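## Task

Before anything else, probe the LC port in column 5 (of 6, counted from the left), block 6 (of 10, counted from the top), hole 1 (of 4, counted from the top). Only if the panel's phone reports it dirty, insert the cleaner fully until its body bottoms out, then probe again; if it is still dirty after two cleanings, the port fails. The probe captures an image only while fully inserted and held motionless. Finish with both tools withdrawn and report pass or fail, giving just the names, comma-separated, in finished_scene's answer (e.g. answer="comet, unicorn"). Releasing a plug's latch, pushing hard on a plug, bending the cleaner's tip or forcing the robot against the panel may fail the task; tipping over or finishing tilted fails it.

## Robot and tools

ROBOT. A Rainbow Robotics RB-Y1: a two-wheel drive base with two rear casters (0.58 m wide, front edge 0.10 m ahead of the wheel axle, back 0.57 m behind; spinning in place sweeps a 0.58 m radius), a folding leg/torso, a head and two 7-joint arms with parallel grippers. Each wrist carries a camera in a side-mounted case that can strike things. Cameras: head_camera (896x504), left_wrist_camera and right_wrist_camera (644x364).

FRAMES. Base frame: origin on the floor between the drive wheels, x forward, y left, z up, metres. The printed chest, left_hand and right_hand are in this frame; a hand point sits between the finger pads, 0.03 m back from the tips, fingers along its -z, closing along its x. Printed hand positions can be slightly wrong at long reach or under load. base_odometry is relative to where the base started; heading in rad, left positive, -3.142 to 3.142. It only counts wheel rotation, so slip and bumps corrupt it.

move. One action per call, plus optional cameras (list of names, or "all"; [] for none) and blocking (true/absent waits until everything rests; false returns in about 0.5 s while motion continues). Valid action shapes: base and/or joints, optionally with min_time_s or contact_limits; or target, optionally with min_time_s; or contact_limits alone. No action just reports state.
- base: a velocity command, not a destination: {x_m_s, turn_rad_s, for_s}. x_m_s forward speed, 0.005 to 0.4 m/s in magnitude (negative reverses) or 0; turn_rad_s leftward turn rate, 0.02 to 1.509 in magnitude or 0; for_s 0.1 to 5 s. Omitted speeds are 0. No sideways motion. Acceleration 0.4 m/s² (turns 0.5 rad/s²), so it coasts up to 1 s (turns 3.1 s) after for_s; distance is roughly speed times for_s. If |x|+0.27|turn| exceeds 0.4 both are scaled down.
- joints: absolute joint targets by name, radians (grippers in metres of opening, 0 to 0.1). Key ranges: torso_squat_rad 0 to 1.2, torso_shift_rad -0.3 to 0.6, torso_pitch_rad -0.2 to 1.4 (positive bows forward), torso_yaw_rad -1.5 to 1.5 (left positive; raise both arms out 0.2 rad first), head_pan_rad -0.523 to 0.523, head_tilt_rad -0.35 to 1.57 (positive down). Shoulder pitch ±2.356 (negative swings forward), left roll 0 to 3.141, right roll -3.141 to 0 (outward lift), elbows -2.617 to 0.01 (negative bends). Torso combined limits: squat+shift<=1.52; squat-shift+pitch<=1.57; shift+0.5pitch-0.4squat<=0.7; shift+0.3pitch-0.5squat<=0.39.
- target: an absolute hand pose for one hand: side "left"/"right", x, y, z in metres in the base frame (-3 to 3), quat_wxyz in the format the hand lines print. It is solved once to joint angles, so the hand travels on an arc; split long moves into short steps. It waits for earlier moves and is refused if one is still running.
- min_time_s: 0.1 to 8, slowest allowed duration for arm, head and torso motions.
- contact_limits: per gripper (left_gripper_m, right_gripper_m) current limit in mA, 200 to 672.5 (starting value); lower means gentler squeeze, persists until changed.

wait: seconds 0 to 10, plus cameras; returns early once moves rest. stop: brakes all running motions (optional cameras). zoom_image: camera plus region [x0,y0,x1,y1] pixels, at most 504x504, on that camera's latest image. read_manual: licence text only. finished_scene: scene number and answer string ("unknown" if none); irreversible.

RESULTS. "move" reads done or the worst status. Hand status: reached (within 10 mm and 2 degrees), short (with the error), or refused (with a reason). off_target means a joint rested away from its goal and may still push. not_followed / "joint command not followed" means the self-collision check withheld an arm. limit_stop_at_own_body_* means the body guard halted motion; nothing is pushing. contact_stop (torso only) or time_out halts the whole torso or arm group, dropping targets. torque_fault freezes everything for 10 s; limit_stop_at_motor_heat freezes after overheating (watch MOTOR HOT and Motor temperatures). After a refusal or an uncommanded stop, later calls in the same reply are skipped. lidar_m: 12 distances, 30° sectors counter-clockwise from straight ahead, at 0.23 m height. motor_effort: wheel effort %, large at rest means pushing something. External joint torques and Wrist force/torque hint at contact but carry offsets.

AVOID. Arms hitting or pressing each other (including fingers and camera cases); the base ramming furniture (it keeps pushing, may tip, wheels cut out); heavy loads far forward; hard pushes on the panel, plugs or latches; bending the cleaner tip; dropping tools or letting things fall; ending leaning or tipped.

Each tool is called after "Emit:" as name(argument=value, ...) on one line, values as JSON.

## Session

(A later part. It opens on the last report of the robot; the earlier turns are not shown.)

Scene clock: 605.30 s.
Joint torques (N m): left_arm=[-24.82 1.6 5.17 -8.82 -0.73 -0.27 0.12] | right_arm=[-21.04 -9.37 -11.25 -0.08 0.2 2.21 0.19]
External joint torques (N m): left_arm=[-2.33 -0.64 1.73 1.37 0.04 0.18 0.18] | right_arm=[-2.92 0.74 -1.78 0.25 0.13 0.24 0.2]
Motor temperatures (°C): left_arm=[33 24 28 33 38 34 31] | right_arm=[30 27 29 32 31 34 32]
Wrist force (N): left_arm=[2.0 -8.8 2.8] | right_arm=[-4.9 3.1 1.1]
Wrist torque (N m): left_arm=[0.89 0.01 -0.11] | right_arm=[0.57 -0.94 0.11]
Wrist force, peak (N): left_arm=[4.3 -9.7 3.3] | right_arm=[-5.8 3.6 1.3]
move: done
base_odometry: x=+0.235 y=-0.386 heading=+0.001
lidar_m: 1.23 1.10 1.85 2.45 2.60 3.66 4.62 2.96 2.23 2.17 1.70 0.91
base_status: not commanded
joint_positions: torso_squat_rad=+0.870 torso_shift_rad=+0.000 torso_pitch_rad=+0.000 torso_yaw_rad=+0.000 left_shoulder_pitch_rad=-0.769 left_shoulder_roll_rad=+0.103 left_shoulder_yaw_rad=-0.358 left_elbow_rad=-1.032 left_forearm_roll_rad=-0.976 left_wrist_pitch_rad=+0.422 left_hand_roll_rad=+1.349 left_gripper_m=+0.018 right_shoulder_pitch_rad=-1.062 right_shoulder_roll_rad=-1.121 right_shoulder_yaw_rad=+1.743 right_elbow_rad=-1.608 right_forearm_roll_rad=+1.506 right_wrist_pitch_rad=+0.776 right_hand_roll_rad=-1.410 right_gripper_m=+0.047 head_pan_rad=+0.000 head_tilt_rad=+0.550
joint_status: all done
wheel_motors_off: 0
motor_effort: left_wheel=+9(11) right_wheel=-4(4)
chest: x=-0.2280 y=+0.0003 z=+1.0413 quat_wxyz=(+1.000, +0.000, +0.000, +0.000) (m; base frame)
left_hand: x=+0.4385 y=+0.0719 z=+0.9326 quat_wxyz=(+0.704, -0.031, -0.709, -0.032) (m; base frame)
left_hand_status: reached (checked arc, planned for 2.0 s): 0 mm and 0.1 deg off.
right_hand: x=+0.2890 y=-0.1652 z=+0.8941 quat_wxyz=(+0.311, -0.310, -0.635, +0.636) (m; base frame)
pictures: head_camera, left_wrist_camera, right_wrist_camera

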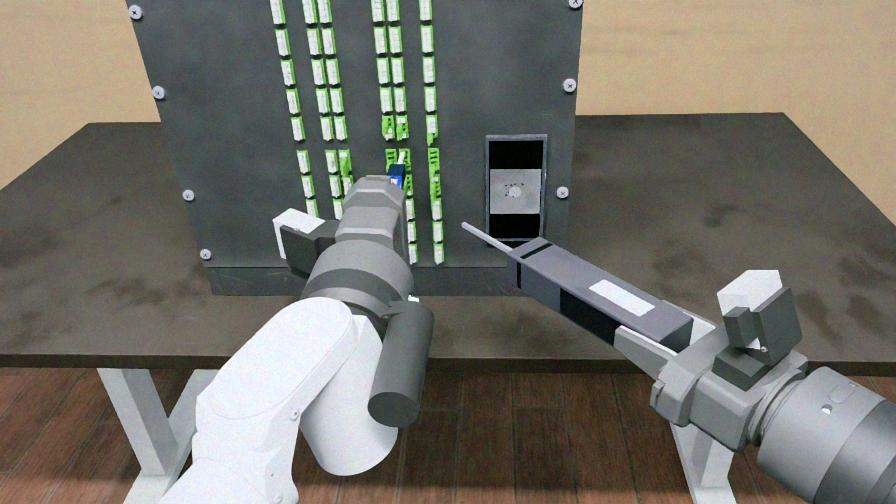

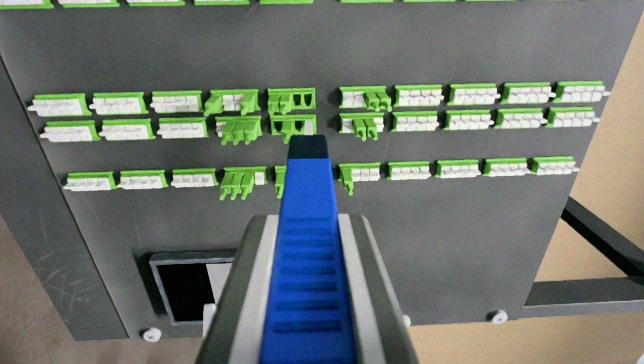

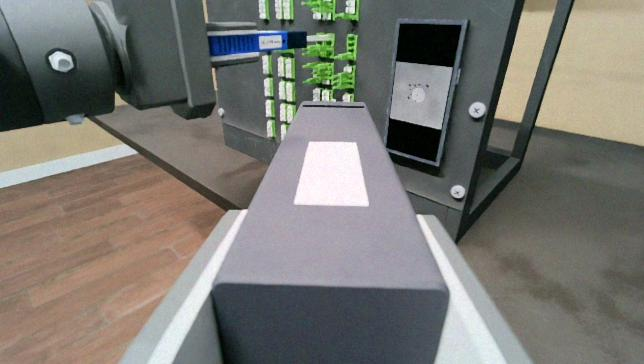

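Emit:
move(target={"side":"left","x":0.443,"y":0.0718,"z":0.9327,"quat_wxyz":[0.7031,-0.0306,-0.7097,-0.031]}, min_time_s=2, cameras=[])

Emit:
move(target={"side":"left","x":0.446,"y":0.0716,"z":0.9327,"quat_wxyz":[0.7031,-0.0306,-0.7097,-0.031]}, min_time_s=2, cameras=["all"])

Emit:
zoom_image(camera="left_wrist_camera", region=[280, 85, 330, 135])

Emit:
zoom_image(camera="right_wrist_camera", region=[290, 20, 340, 70])

Emit:
zoom_image(camera="head_camera", region=[385, 140, 425, 180])

Scene clock: 613.07 s.
Joint torques (N m): left_arm=[-26.94 3.3 6.46 -8.29 -0.63 -0.2 0.12] | right_arm=[-21 -9.21 -11.43 -0.16 0.27 2.09 0.19]
External joint torques (N m): left_arm=[-4.22 0.89 3.11 1.89 0.13 0.19 0.18] | right_arm=[-2.88 0.91 -1.96 0.16 0.2 0.12 0.19]
Motor temperatures (°C): left_arm=[33 24 28 33 38 34 31] | right_arm=[30 27 29 32 31 34 32]
Wrist force (N): left_arm=[2.3 -8.8 16.7] | right_arm=[-5.5 3.4 1.4]
Wrist torque (N m): left_arm=[0.96 -0.03 -0.09] | right_arm=[0.52 -0.98 0.12]
Wrist force, peak (N): left_arm=[2.3 -8.8 16.7] | right_arm=[-6.0 3.5 0.8]
move: done
base_odometry: x=+0.235 y=-0.386 heading=+0.001
lidar_m: 1.23 1.09 1.84 2.45 2.58 3.66 4.62 2.95 2.24 2.18 1.69 0.93
base_status: not commanded
joint_positions: torso_squat_rad=+0.870 torso_shift_rad=+0.000 torso_pitch_rad=+0.000 torso_yaw_rad=+0.000 left_shoulder_pitch_rad=-0.787 left_shoulder_roll_rad=+0.098 left_shoulder_yaw_rad=-0.351 left_elbow_rad=-0.997 left_forearm_roll_rad=-1.000 left_wrist_pitch_rad=+0.410 left_hand_roll_rad=+1.377 left_gripper_m=+0.018 right_shoulder_pitch_rad=-1.062 right_shoulder_roll_rad=-1.121 right_shoulder_yaw_rad=+1.743 right_elbow_rad=-1.608 right_forearm_roll_rad=+1.506 right_wrist_pitch_rad=+0.776 right_hand_roll_rad=-1.410 right_gripper_m=+0.047 head_pan_rad=+0.000 head_tilt_rad=+0.550
joint_status: all done
wheel_motors_off: 0
motor_effort: left_wheel=+10(10) right_wheel=-4(5)
chest: x=-0.2281 y=+0.0003 z=+1.0413 quat_wxyz=(+1.000, +0.000, +0.000, +0.000) (m; base frame)
left_hand: x=+0.4423 y=+0.0716 z=+0.9325 quat_wxyz=(+0.704, -0.031, -0.709, -0.032) (m; base frame)
left_hand_status: reached (checked arc, planned for 2.0 s): 1 mm and 0.1 deg off.
right_hand: x=+0.2889 y=-0.1652 z=+0.8942 quat_wxyz=(+0.311, -0.310, -0.635, +0.636) (m; base frame)
pictures: none
No camera images: "cameras" was empty.

Scene clock: 615.40 s.
Joint torques (N m): left_arm=[-31.97 6.37 8.35 -7.26 -0.59 -0.19 0.23] | right_arm=[-20.95 -9.12 -11.27 0.01 0.22 2.14 0.33]
External joint torques (N m): left_arm=[-9.08 3.84 5.1 2.91 0.16 0.15 0.28] | right_arm=[-2.82 0.99 -1.8 0.32 0.14 0.17 0.33]
Motor temperatures (°C): left_arm=[33 24 28 33 38 34 31] | right_arm=[30 27 29 32 31 34 32]
Wrist force (N): left_arm=[2.9 -8.8 50.1] | right_arm=[-5.3 3.4 0.9]
Wrist torque (N m): left_arm=[1.08 -0.09 -0.10] | right_arm=[0.51 -0.97 0.09]
Wrist force, peak (N): left_arm=[3.2 -8.5 51.1] | right_arm=[-6.3 3.1 0.6]
move: done
base_odometry: x=+0.235 y=-0.386 heading=+0.002
lidar_m: 1.23 1.08 1.86 2.46 2.60 3.67 4.61 2.96 2.23 2.18 1.67 0.92
base_status: not commanded
joint_positions: torso_squat_rad=+0.870 torso_shift_rad=-0.001 torso_pitch_rad=-0.001 torso_yaw_rad=+0.000 left_shoulder_pitch_rad=-0.802 left_shoulder_roll_rad=+0.093 left_shoulder_yaw_rad=-0.346 left_elbow_rad=-0.967 left_forearm_roll_rad=-1.025 left_wrist_pitch_rad=+0.401 left_hand_roll_rad=+1.404 left_gripper_m=+0.018 right_shoulder_pitch_rad=-1.062 right_shoulder_roll_rad=-1.121 right_shoulder_yaw_rad=+1.743 right_elbow_rad=-1.608 right_forearm_roll_rad=+1.506 right_wrist_pitch_rad=+0.776 right_hand_roll_rad=-1.410 right_gripper_m=+0.047 head_pan_rad=+0.000 head_tilt_rad=+0.550
joint_status: all done
wheel_motors_off: 0
motor_effort: left_wheel=+15(17) right_wheel=-4(5)
chest: x=-0.2286 y=+0.0003 z=+1.0412 quat_wxyz=(+1.000, +0.000, -0.001, +0.000) (m; base frame)
left_hand: x=+0.4447 y=+0.0710 z=+0.9321 quat_wxyz=(+0.704, -0.031, -0.709, -0.032) (m; base frame)
left_hand_status: reached (checked arc, planned for 2.0 s): 2 mm and 0.2 deg off.
right_hand: x=+0.2886 y=-0.1651 z=+0.8945 quat_wxyz=(+0.310, -0.311, -0.635, +0.636) (m; base frame)
pictures: head_camera, left_wrist_camera, right_wrist_camera

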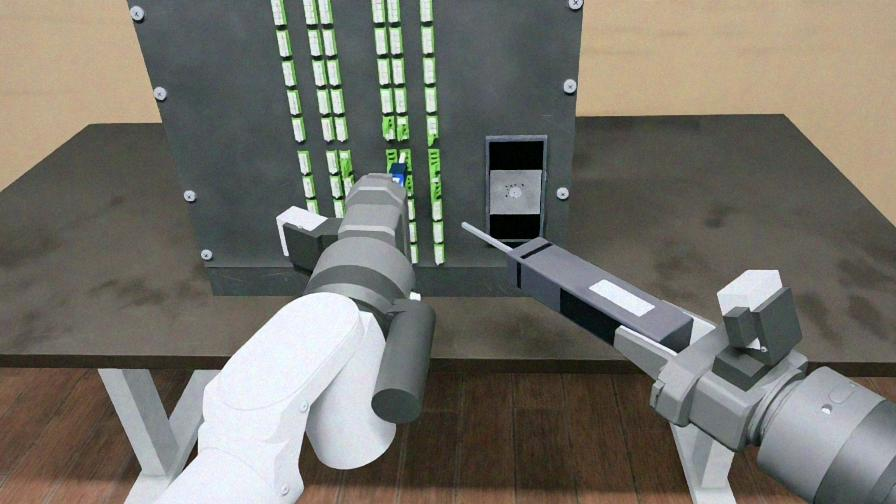

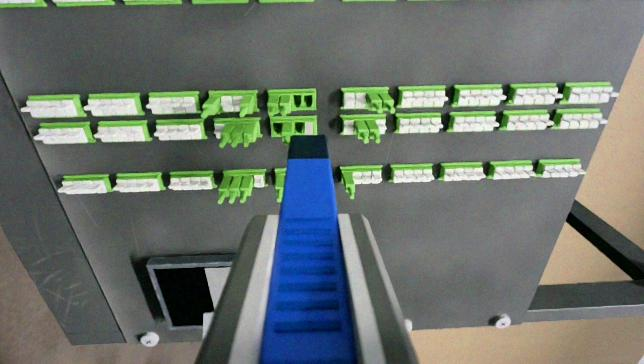

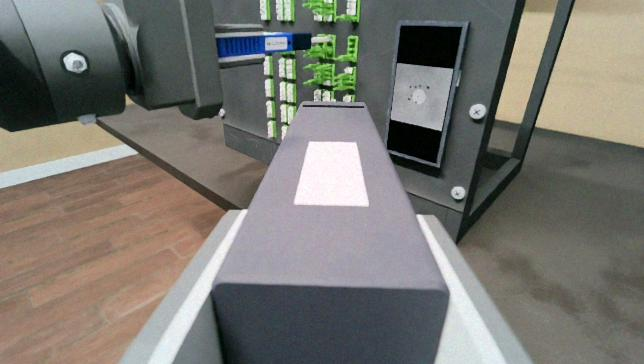

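Scaled by 10.080 from the camera's 644x364 image, which has a finer 1265x715 frame.

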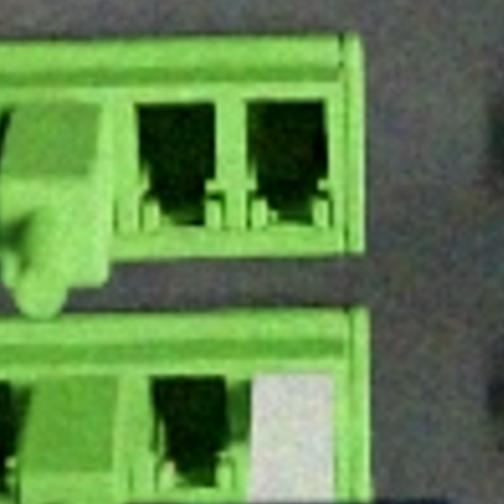

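Scaled by 10.080 from the camera's 644x364 image, which has a finer 1265x715 frame.

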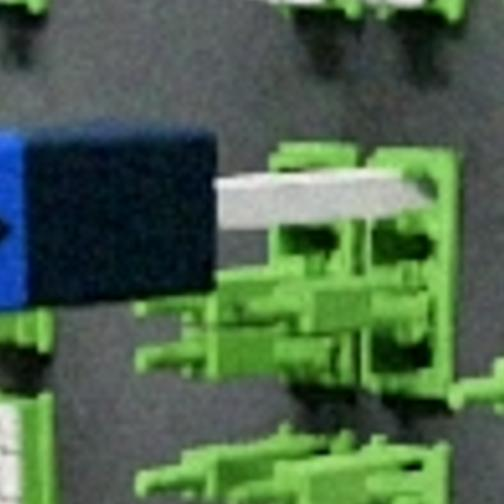

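Scaled by 12.600 from the camera's 896x504 image, which has a finer 1280x720 frame.

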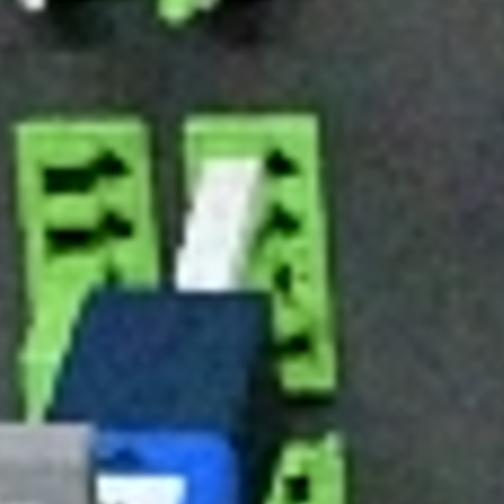

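Emit:
move(target={"side":"left","x":0.4485,"y":0.0716,"z":0.933,"quat_wxyz":[0.7031,-0.0306,-0.7097,-0.031]}, min_time_s=2, cameras=["all"])

Emit:
zoom_image(camera="left_wrist_camera", region=[280, 95, 330, 145])

Emit:
zoom_image(camera="right_wrist_camera", region=[290, 20, 340, 70])

Emit:
zoom_image(camera="head_camera", region=[385, 140, 425, 180])

Scene clock: 624.67 s.
Joint torques (N m): left_arm=[-36.98 10.27 10.76 -6.29 -0.56 -0.1 0] | right_arm=[-21.22 -9.38 -11.14 -0.22 0.17 2.13 0.11]
External joint torques (N m): left_arm=[-13.93 7.61 7.59 3.88 0.17 0.19 0.06] | right_arm=[-3.07 0.72 -1.66 0.09 0.1 0.16 0.11]
Motor temperatures (°C): left_arm=[34 24 29 32 38 34 31] | right_arm=[30 27 29 32 31 34 32]
Wrist force (N): left_arm=[3.9 -9.0 81.6] | right_arm=[-5.1 2.9 0.9]
Wrist torque (N m): left_arm=[1.05 -0.15 -0.09] | right_arm=[0.58 -0.95 0.08]
Wrist force, peak (N): left_arm=[4.0 -9.2 82.2] | right_arm=[-5.9 3.6 1.2]
move: done
base_odometry: x=+0.235 y=-0.386 heading=+0.002
lidar_m: 1.23 1.08 1.87 2.46 2.56 3.67 4.61 2.96 2.23 2.17 1.69 0.92
base_status: not commanded
joint_positions: torso_squat_rad=+0.870 torso_shift_rad=-0.001 torso_pitch_rad=-0.002 torso_yaw_rad=+0.000 left_shoulder_pitch_rad=-0.816 left_shoulder_roll_rad=+0.089 left_shoulder_yaw_rad=-0.341 left_elbow_rad=-0.940 left_forearm_roll_rad=-1.048 left_wrist_pitch_rad=+0.392 left_hand_roll_rad=+1.429 left_gripper_m=+0.018 right_shoulder_pitch_rad=-1.062 right_shoulder_roll_rad=-1.121 right_shoulder_yaw_rad=+1.743 right_elbow_rad=-1.608 right_forearm_roll_rad=+1.506 right_wrist_pitch_rad=+0.776 right_hand_roll_rad=-1.410 right_gripper_m=+0.047 head_pan_rad=+0.000 head_tilt_rad=+0.550
joint_status: all done
wheel_motors_off: 0
motor_effort: left_wheel=+26(27) right_wheel=-2(5)
chest: x=-0.2290 y=+0.0004 z=+1.0412 quat_wxyz=(+1.000, +0.000, -0.001, +0.000) (m; base frame)
left_hand: x=+0.4469 y=+0.0705 z=+0.9316 quat_wxyz=(+0.704, -0.031, -0.709, -0.032) (m; base frame)
left_hand_status: reached (checked arc, planned for 2.0 s): 2 mm and 0.2 deg off.
right_hand: x=+0.2883 y=-0.1650 z=+0.8949 quat_wxyz=(+0.310, -0.311, -0.635, +0.636) (m; base frame)
pictures: head_camera, left_wrist_camera, right_wrist_camera

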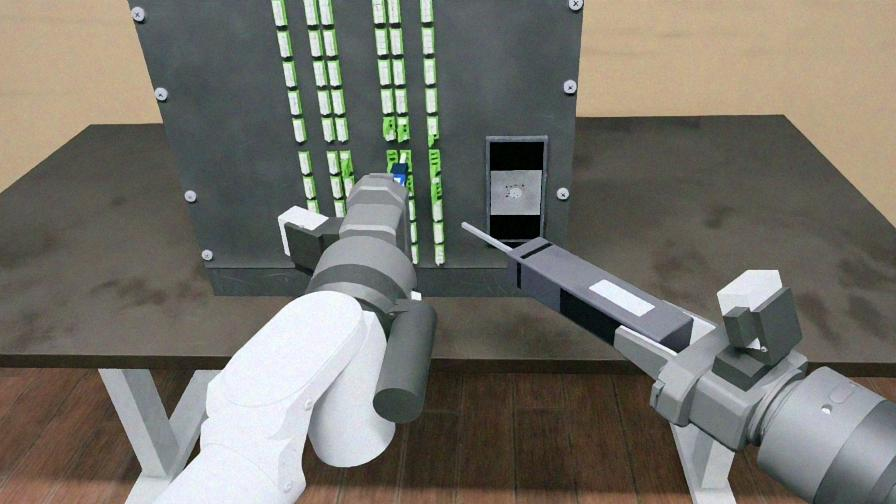

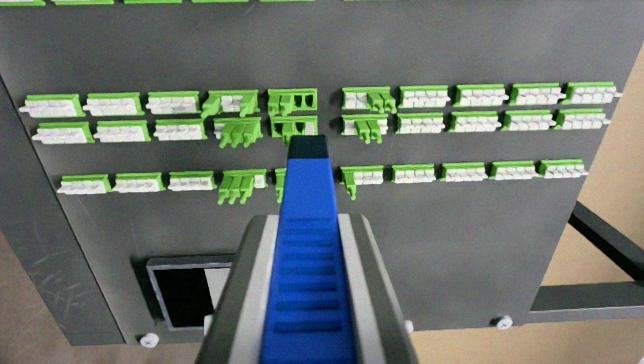

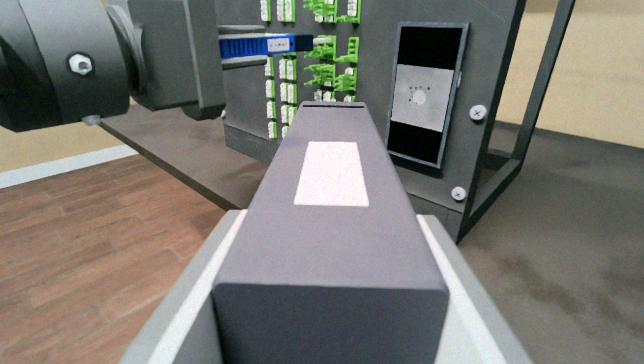

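Scaled by 10.080 from the camera's 644x364 image, which has a finer 1265x715 frame.

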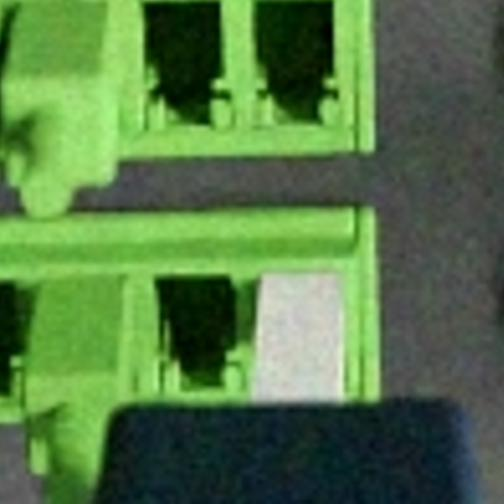

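Scaled by 10.080 from the camera's 644x364 image, which has a finer 1265x715 frame.

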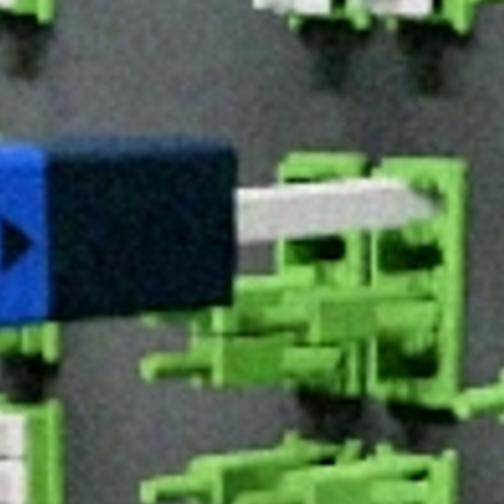

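Scaled by 12.600 from the camera's 896x504 image, which has a finer 1280x720 frame.

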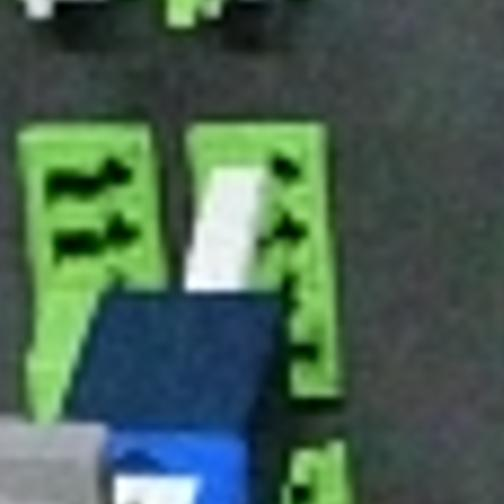

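Emit:
zoom_image(camera="left_wrist_camera", region=[250, 130, 370, 250])

Emit:
zoom_image(camera="right_wrist_camera", region=[210, 10, 350, 110])

Emit:
zoom_image(camera="head_camera", region=[370, 130, 450, 210])

Emit:
move(target={"side":"left","x":0.439,"y":0.072,"z":0.9326,"quat_wxyz":[0.7031,-0.0306,-0.7097,-0.031]}, min_time_s=2, cameras=["all"])

Emit:
zoom_image(camera="left_wrist_camera", region=[250, 130, 370, 250])

Emit:
zoom_image(camera="right_wrist_camera", region=[210, 10, 350, 110])

Emit:
zoom_image(camera="head_camera", region=[370, 130, 450, 210])

Scaled by 4.200 from the camera's 644x364 image, which has a finer 1265x715 frame.

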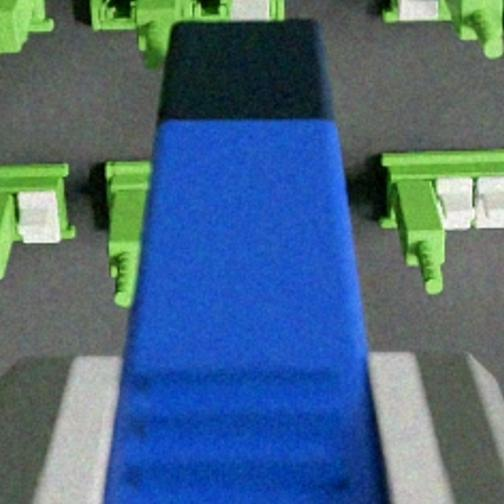

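Scaled by 3.600 from the camera's 644x364 image, which has a finer 1265x715 frame.

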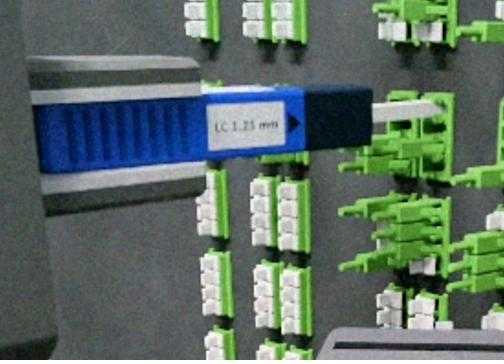

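Scaled by 6.300 from the camera's 896x504 image, which has a finer 1280x720 frame.

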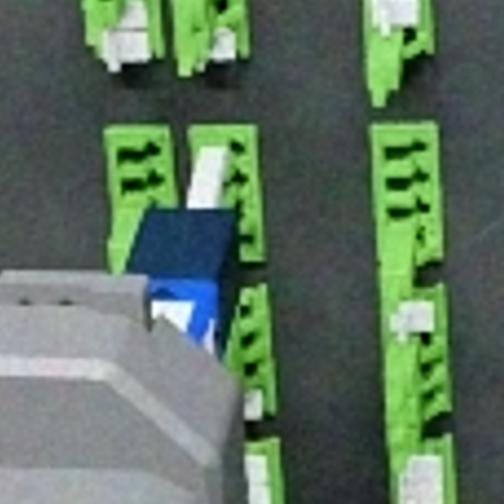

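Scene clock: 636.93 s.
Joint torques (N m): left_arm=[-21.67 3.71 1.89 -9.64 -0.26 -0.03 -0.63] | right_arm=[-21.13 -9.18 -11.41 -0.29 0.11 2.24 0.28]
External joint torques (N m): left_arm=[0.94 1.43 -1.4 0.58 0.49 0.34 -0.58] | right_arm=[-3 0.93 -1.94 0.03 0.03 0.28 0.28]
Motor temperatures (°C): left_arm=[35 25 29 32 37 34 31] | right_arm=[30 27 29 32 31 34 32]
Wrist force (N): left_arm=[2.7 -8.1 2.5] | right_arm=[-5.7 3.2 0.6]
Wrist torque (N m): left_arm=[0.96 -0.07 -0.08] | right_arm=[0.52 -1.01 0.11]
Wrist force, peak (N): left_arm=[3.5 -9.4 81.9] | right_arm=[-5.8 3.7 0.9]
move: done
base_odometry: x=+0.235 y=-0.386 heading=+0.002
lidar_m: 1.24 1.08 1.88 2.46 2.59 3.68 4.61 2.96 2.24 2.18 1.69 0.92
base_status: not commanded
joint_positions: torso_squat_rad=+0.870 torso_shift_rad=+0.000 torso_pitch_rad=+0.000 torso_yaw_rad=+0.000 left_shoulder_pitch_rad=-0.779 left_shoulder_roll_rad=+0.094 left_shoulder_yaw_rad=-0.348 left_elbow_rad=-1.003 left_forearm_roll_rad=-1.018 left_wrist_pitch_rad=+0.410 left_hand_roll_rad=+1.386 left_gripper_m=+0.018 right_shoulder_pitch_rad=-1.062 right_shoulder_roll_rad=-1.121 right_shoulder_yaw_rad=+1.743 right_elbow_rad=-1.608 right_forearm_roll_rad=+1.506 right_wrist_pitch_rad=+0.776 right_hand_roll_rad=-1.410 right_gripper_m=+0.047 head_pan_rad=+0.000 head_tilt_rad=+0.550
joint_status: all done
wheel_motors_off: 0
motor_effort: left_wheel=+19(27) right_wheel=-2(2)
chest: x=-0.2282 y=+0.0004 z=+1.0413 quat_wxyz=(+1.000, +0.000, +0.000, +0.000) (m; base frame)
left_hand: x=+0.4406 y=+0.0713 z=+0.9319 quat_wxyz=(+0.702, -0.031, -0.710, -0.031) (m; base frame)
left_hand_status: reached (checked arc, planned for 2.0 s): 2 mm and 0.1 deg off.
right_hand: x=+0.2889 y=-0.1652 z=+0.8942 quat_wxyz=(+0.311, -0.310, -0.635, +0.636) (m; base frame)
pictures: head_camera, left_wrist_camera, right_wrist_camera

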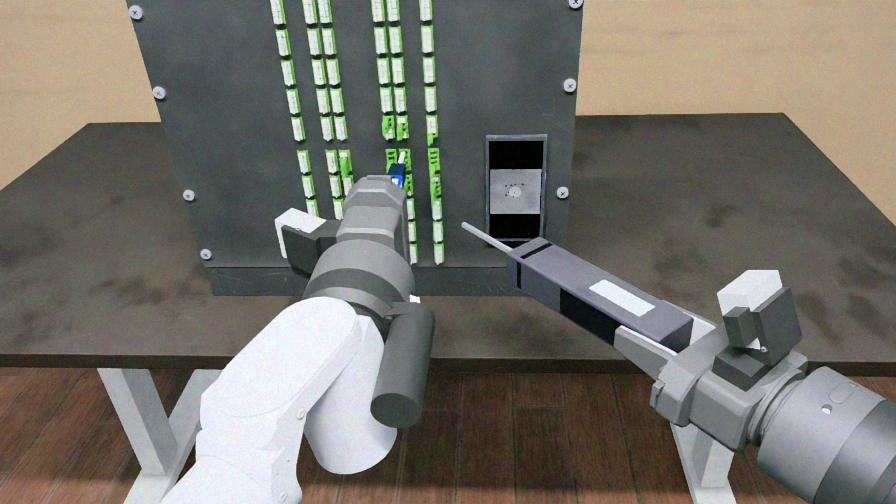

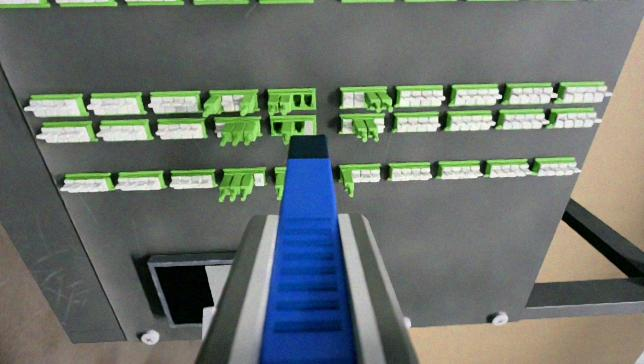

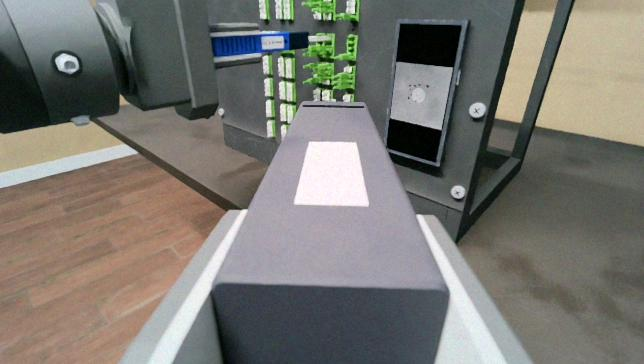

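Scaled by 4.200 from the camera's 644x364 image, which has a finer 1265x715 frame.

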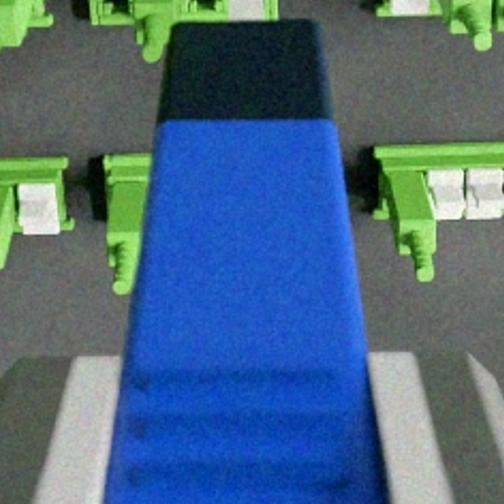

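Scaled by 3.600 from the camera's 644x364 image, which has a finer 1265x715 frame.

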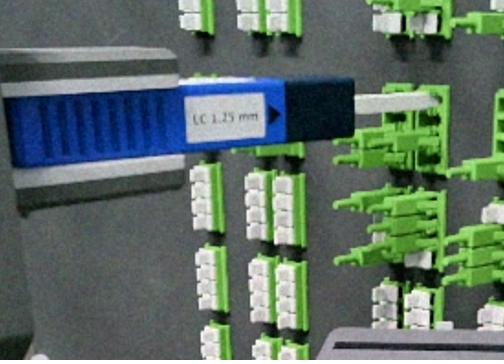

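Scaled by 6.300 from the camera's 896x504 image, which has a finer 1280x720 frame.

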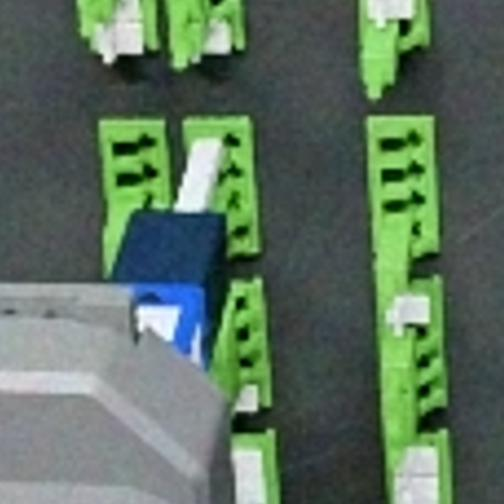

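Emit:
zoom_image(camera="right_wrist_camera", region=[290, 20, 345, 75])

Emit:
zoom_image(camera="left_wrist_camera", region=[270, 90, 330, 150])

Emit:
zoom_image(camera="head_camera", region=[380, 145, 425, 190])

Scaled by 9.164 from the camera's 644x364 image, which has a finer 1265x715 frame.

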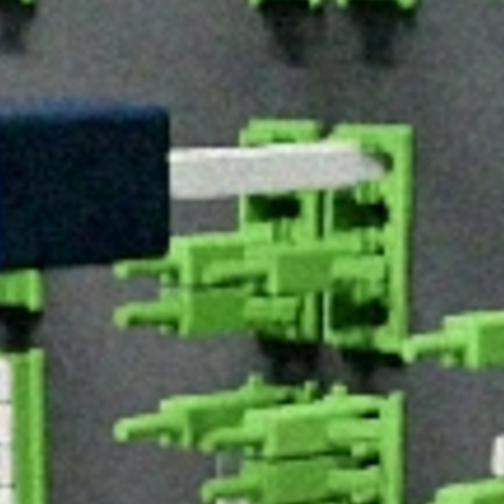

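Scaled by 8.400 from the camera's 644x364 image, which has a finer 1265x715 frame.

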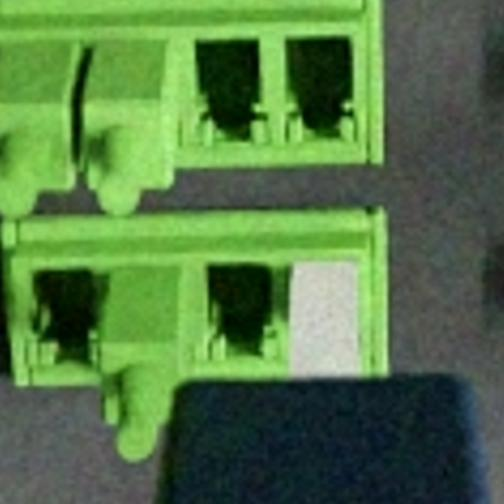

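Scaled by 11.200 from the camera's 896x504 image, which has a finer 1280x720 frame.

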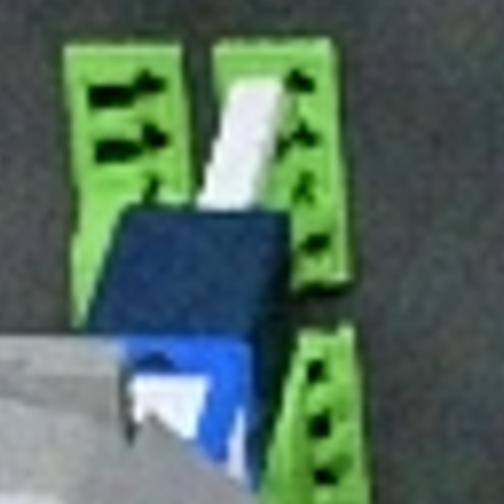

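Emit:
move(target={"side":"left","x":0.43,"y":0.0725,"z":0.9326,"quat_wxyz":[0.7031,-0.0306,-0.7097,-0.031]}, min_time_s=1.5, cameras=[])

Emit:
move(target={"side":"left","x":0.415,"y":0.0735,"z":0.9325,"quat_wxyz":[0.7031,-0.0306,-0.7097,-0.031]}, min_time_s=1.5, cameras=["all"])

Emit:
zoom_image(camera="right_wrist_camera", region=[280, 20, 350, 90])

Emit:
move(target={"side":"left","x":0.37,"y":0.085,"z":0.932,"quat_wxyz":[0.7031,-0.0306,-0.7097,-0.031]}, cameras=[])

Emit:
move(target={"side":"left","x":0.32,"y":0.17,"z":0.935,"quat_wxyz":[0.7071,0,-0.7071,0]}, cameras=["head_camera"])

Scene clock: 650.30 s.
Joint torques (N m): left_arm=[-21.67 2.91 1.51 -10.42 -0.41 -0.26 -0.59] | right_arm=[-20.82 -9.4 -11.04 -0.19 0.12 2.22 0.2]
External joint torques (N m): left_arm=[0.34 1.07 -2.01 -0.19 0.38 0.28 -0.53] | right_arm=[-2.7 0.71 -1.58 0.14 0.04 0.25 0.2]
Motor temperatures (°C): left_arm=[34 24 29 33 37 34 31] | right_arm=[30 27 29 32 31 34 32]
Wrist force (N): left_arm=[1.8 -8.1 -3.5] | right_arm=[-5.5 3.0 0.9]
Wrist torque (N m): left_arm=[0.91 0.08 -0.08] | right_arm=[0.56 -1.02 0.12]
Wrist force, peak (N): left_arm=[8.2 -10.5 1.6] | right_arm=[-5.6 3.9 0.9]
move: done
base_odometry: x=+0.235 y=-0.386 heading=+0.001
lidar_m: 1.24 1.09 1.85 2.44 2.58 3.67 4.61 2.96 2.24 2.17 1.69 0.93
base_status: not commanded
joint_positions: torso_squat_rad=+0.870 torso_shift_rad=+0.000 torso_pitch_rad=+0.000 torso_yaw_rad=+0.000 left_shoulder_pitch_rad=-0.730 left_shoulder_roll_rad=+0.106 left_shoulder_yaw_rad=-0.364 left_elbow_rad=-1.097 left_forearm_roll_rad=-0.943 left_wrist_pitch_rad=+0.440 left_hand_roll_rad=+1.302 left_gripper_m=+0.018 right_shoulder_pitch_rad=-1.062 right_shoulder_roll_rad=-1.121 right_shoulder_yaw_rad=+1.743 right_elbow_rad=-1.608 right_forearm_roll_rad=+1.506 right_wrist_pitch_rad=+0.776 right_hand_roll_rad=-1.410 right_gripper_m=+0.047 head_pan_rad=+0.000 head_tilt_rad=+0.550
joint_status: all done
wheel_motors_off: 0
motor_effort: left_wheel=+15(19) right_wheel=-3(3)
chest: x=-0.2279 y=+0.0004 z=+1.0413 quat_wxyz=(+1.000, +0.000, +0.000, +0.000) (m; base frame)
left_hand: x=+0.4303 y=+0.0723 z=+0.9325 quat_wxyz=(+0.703, -0.031, -0.710, -0.031) (m; base frame)
left_hand_status: reached (checked arc, planned for 1.5 s): 0 mm and 0.1 deg off.
right_hand: x=+0.2891 y=-0.1652 z=+0.8940 quat_wxyz=(+0.311, -0.310, -0.635, +0.636) (m; base frame)
pictures: none
No camera images: "cameras" was empty.

Scene clock: 652.13 s.
Joint torques (N m): left_arm=[-20.25 2.38 1.91 -10.05 -0.34 -0.26 -0.58] | right_arm=[-20.9 -9.27 -11.41 -0.24 0.3 2.18 0.3]
External joint torques (N m): left_arm=[0.9 1.1 -1.82 0.19 0.5 0.44 -0.52] | right_arm=[-2.78 0.85 -1.95 0.09 0.22 0.21 0.31]
Motor temperatures (°C): left_arm=[34 24 28 33 37 34 31] | right_arm=[30 27 29 32 31 34 32]
Wrist force (N): left_arm=[2.4 -8.3 -3.4] | right_arm=[-5.3 2.9 0.7]
Wrist torque (N m): left_arm=[0.86 0.05 -0.10] | right_arm=[0.61 -0.97 0.11]
Wrist force, peak (N): left_arm=[7.5 -10.9 -18.4] | right_arm=[-6.0 3.5 0.8]
move: done
base_odometry: x=+0.235 y=-0.386 heading=+0.001
lidar_m: 1.23 1.09 1.85 2.45 2.59 3.66 4.61 2.96 2.23 2.17 1.69 0.91
base_status: not commanded
joint_positions: torso_squat_rad=+0.870 torso_shift_rad=+0.000 torso_pitch_rad=+0.000 torso_yaw_rad=+0.000 left_shoulder_pitch_rad=-0.667 left_shoulder_roll_rad=+0.120 left_shoulder_yaw_rad=-0.385 left_elbow_rad=-1.212 left_forearm_roll_rad=-0.879 left_wrist_pitch_rad=+0.480 left_hand_roll_rad=+1.223 left_gripper_m=+0.018 right_shoulder_pitch_rad=-1.062 right_shoulder_roll_rad=-1.121 right_shoulder_yaw_rad=+1.743 right_elbow_rad=-1.608 right_forearm_roll_rad=+1.506 right_wrist_pitch_rad=+0.776 right_hand_roll_rad=-1.410 right_gripper_m=+0.047 head_pan_rad=+0.000 head_tilt_rad=+0.550
joint_status: all done
wheel_motors_off: 0
motor_effort: left_wheel=+11(14) right_wheel=-3(4)
chest: x=-0.2279 y=+0.0004 z=+1.0413 quat_wxyz=(+1.000, +0.000, +0.000, +0.000) (m; base frame)
left_hand: x=+0.4151 y=+0.0732 z=+0.9328 quat_wxyz=(+0.703, -0.031, -0.710, -0.031) (m; base frame)
left_hand_status: reached (checked arc, planned for 1.5 s): 0 mm and 0.1 deg off.
right_hand: x=+0.2891 y=-0.1652 z=+0.8940 quat_wxyz=(+0.311, -0.310, -0.635, +0.636) (m; base frame)
pictures: head_camera, left_wrist_camera, right_wrist_camera

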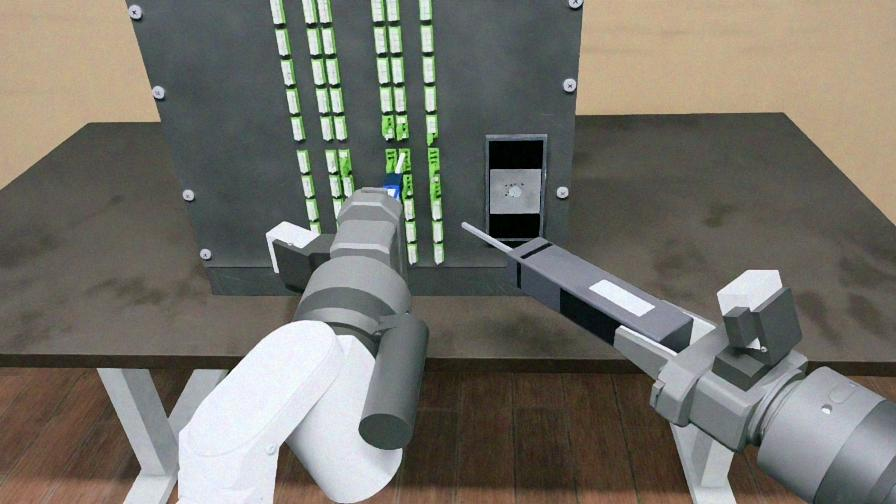

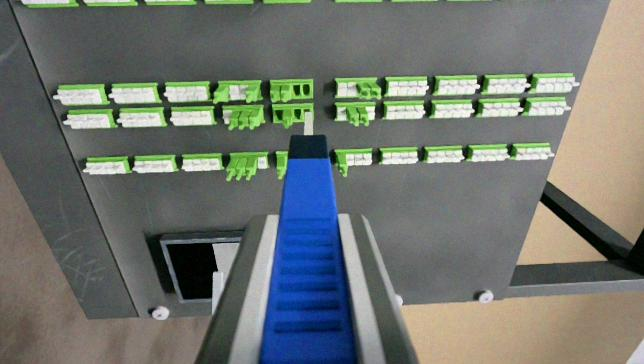

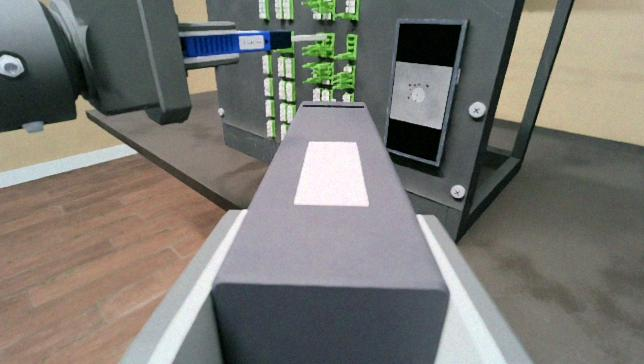

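Scaled by 7.200 from the camera's 644x364 image, which has a finer 1265x715 frame.

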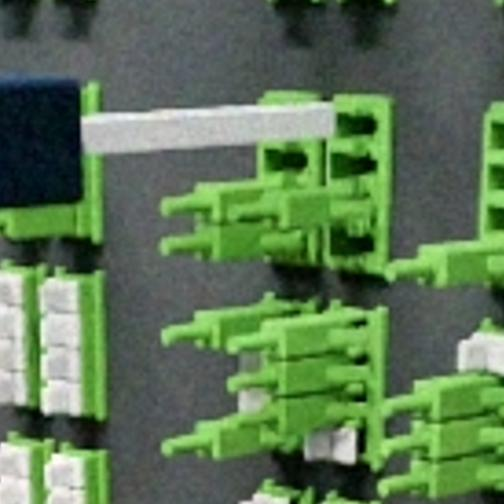

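Scene clock: 653.10 s.
Joint torques (N m): left_arm=[-18.8 0.51 2.96 -9.53 -0.6 -0.58 -0.05] | right_arm=[-20.82 -9.77 -11.24 -0.4 0.19 2.21 0.26]
External joint torques (N m): left_arm=[-0.26 0.23 -1.12 0.69 0.32 0.4 0] | right_arm=[-2.7 0.34 -1.77 -0.07 0.12 0.24 0.26]
Motor temperatures (°C): left_arm=[34 24 28 33 37 34 31] | right_arm=[30 27 29 32 31 34 32]
Wrist force (N): left_arm=[2.6 -8.3 -3.2] | right_arm=[-5.6 2.7 1.0]
Wrist torque (N m): left_arm=[0.92 0.11 -0.06] | right_arm=[0.58 -1.01 0.10]
Wrist force, peak (N): left_arm=[2.7 -9.2 -2.6] | right_arm=[-5.9 3.1 2.0]
move: done
base_odometry: x=+0.235 y=-0.386 heading=+0.001
lidar_m: 1.23 1.08 1.85 2.46 2.60 3.68 4.61 2.95 2.23 2.18 1.69 0.91
base_status: not commanded
joint_positions: torso_squat_rad=+0.870 torso_shift_rad=+0.000 torso_pitch_rad=+0.000 torso_yaw_rad=+0.000 left_shoulder_pitch_rad=-0.490 left_shoulder_roll_rad=+0.170 left_shoulder_yaw_rad=-0.428 left_elbow_rad=-1.506 left_forearm_roll_rad=-0.766 left_wrist_pitch_rad=+0.568 left_hand_roll_rad=+1.069 left_gripper_m=+0.018 right_shoulder_pitch_rad=-1.062 right_shoulder_roll_rad=-1.121 right_shoulder_yaw_rad=+1.743 right_elbow_rad=-1.608 right_forearm_roll_rad=+1.506 right_wrist_pitch_rad=+0.776 right_hand_roll_rad=-1.410 right_gripper_m=+0.047 head_pan_rad=+0.000 head_tilt_rad=+0.550
joint_status: all done
wheel_motors_off: 0
motor_effort: left_wheel=+10(12) right_wheel=-3(4)
chest: x=-0.2280 y=+0.0004 z=+1.0413 quat_wxyz=(+1.000, +0.000, +0.000, +0.000) (m; base frame)
left_hand: x=+0.3700 y=+0.0850 z=+0.9322 quat_wxyz=(+0.703, -0.031, -0.710, -0.031) (m; base frame)
left_hand_status: reached (checked arc, planned for 0.6 s): 0 mm and 0.0 deg off.
right_hand: x=+0.2891 y=-0.1652 z=+0.8941 quat_wxyz=(+0.311, -0.310, -0.635, +0.636) (m; base frame)
pictures: none
No camera images: "cameras" was empty.

Scene clock: 654.17 s.
Joint torques (N m): left_arm=[-15.83 1.94 5.13 -9.31 -0.74 -0.97 -0.37] | right_arm=[-20.87 -10.2 -10.73 -0.5 0.3 2.21 0.21]
External joint torques (N m): left_arm=[-0.6 -0.4 0.26 0.57 0.25 0.18 -0.31] | right_arm=[-2.75 -0.08 -1.26 -0.18 0.23 0.24 0.22]
Motor temperatures (°C): left_arm=[34 24 28 33 37 34 31] | right_arm=[30 27 29 32 31 34 32]
Wrist force (N): left_arm=[2.7 -8.2 -3.0] | right_arm=[-5.6 3.3 1.3]
Wrist torque (N m): left_arm=[0.88 0.06 -0.07] | right_arm=[0.54 -1.00 0.07]
Wrist force, peak (N): left_arm=[1.9 -9.6 -4.9] | right_arm=[-6.3 3.5 0.9]
move: done
base_odometry: x=+0.235 y=-0.386 heading=+0.001
lidar_m: 1.24 1.09 1.88 2.46 2.59 3.66 4.60 2.95 2.23 2.18 1.69 0.93
base_status: not commanded
joint_positions: torso_squat_rad=+0.870 torso_shift_rad=+0.000 torso_pitch_rad=+0.000 torso_yaw_rad=+0.000 left_shoulder_pitch_rad=-0.266 left_shoulder_roll_rad=+0.333 left_shoulder_yaw_rad=-0.385 left_elbow_rad=-1.841 left_forearm_roll_rad=-0.642 left_wrist_pitch_rad=+0.659 left_hand_roll_rad=+0.973 left_gripper_m=+0.018 right_shoulder_pitch_rad=-1.062 right_shoulder_roll_rad=-1.121 right_shoulder_yaw_rad=+1.743 right_elbow_rad=-1.608 right_forearm_roll_rad=+1.506 right_wrist_pitch_rad=+0.776 right_hand_roll_rad=-1.410 right_gripper_m=+0.047 head_pan_rad=+0.000 head_tilt_rad=+0.550
joint_status: all done
wheel_motors_off: 0
motor_effort: left_wheel=+9(11) right_wheel=-4(4)
chest: x=-0.2280 y=+0.0004 z=+1.0413 quat_wxyz=(+1.000, +0.000, +0.000, +0.000) (m; base frame)
left_hand: x=+0.3202 y=+0.1697 z=+0.9350 quat_wxyz=(+0.707, +0.000, -0.707, +0.000) (m; base frame)
left_hand_status: reached (checked arc, planned for 0.7 s): 0 mm and 0.1 deg off.
right_hand: x=+0.2891 y=-0.1651 z=+0.8941 quat_wxyz=(+0.311, -0.310, -0.635, +0.636) (m; base frame)
pictures: head_camera

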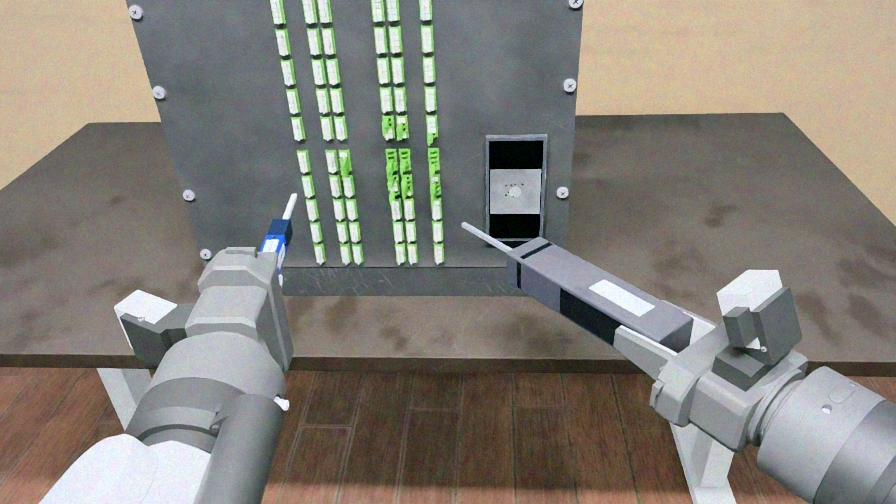

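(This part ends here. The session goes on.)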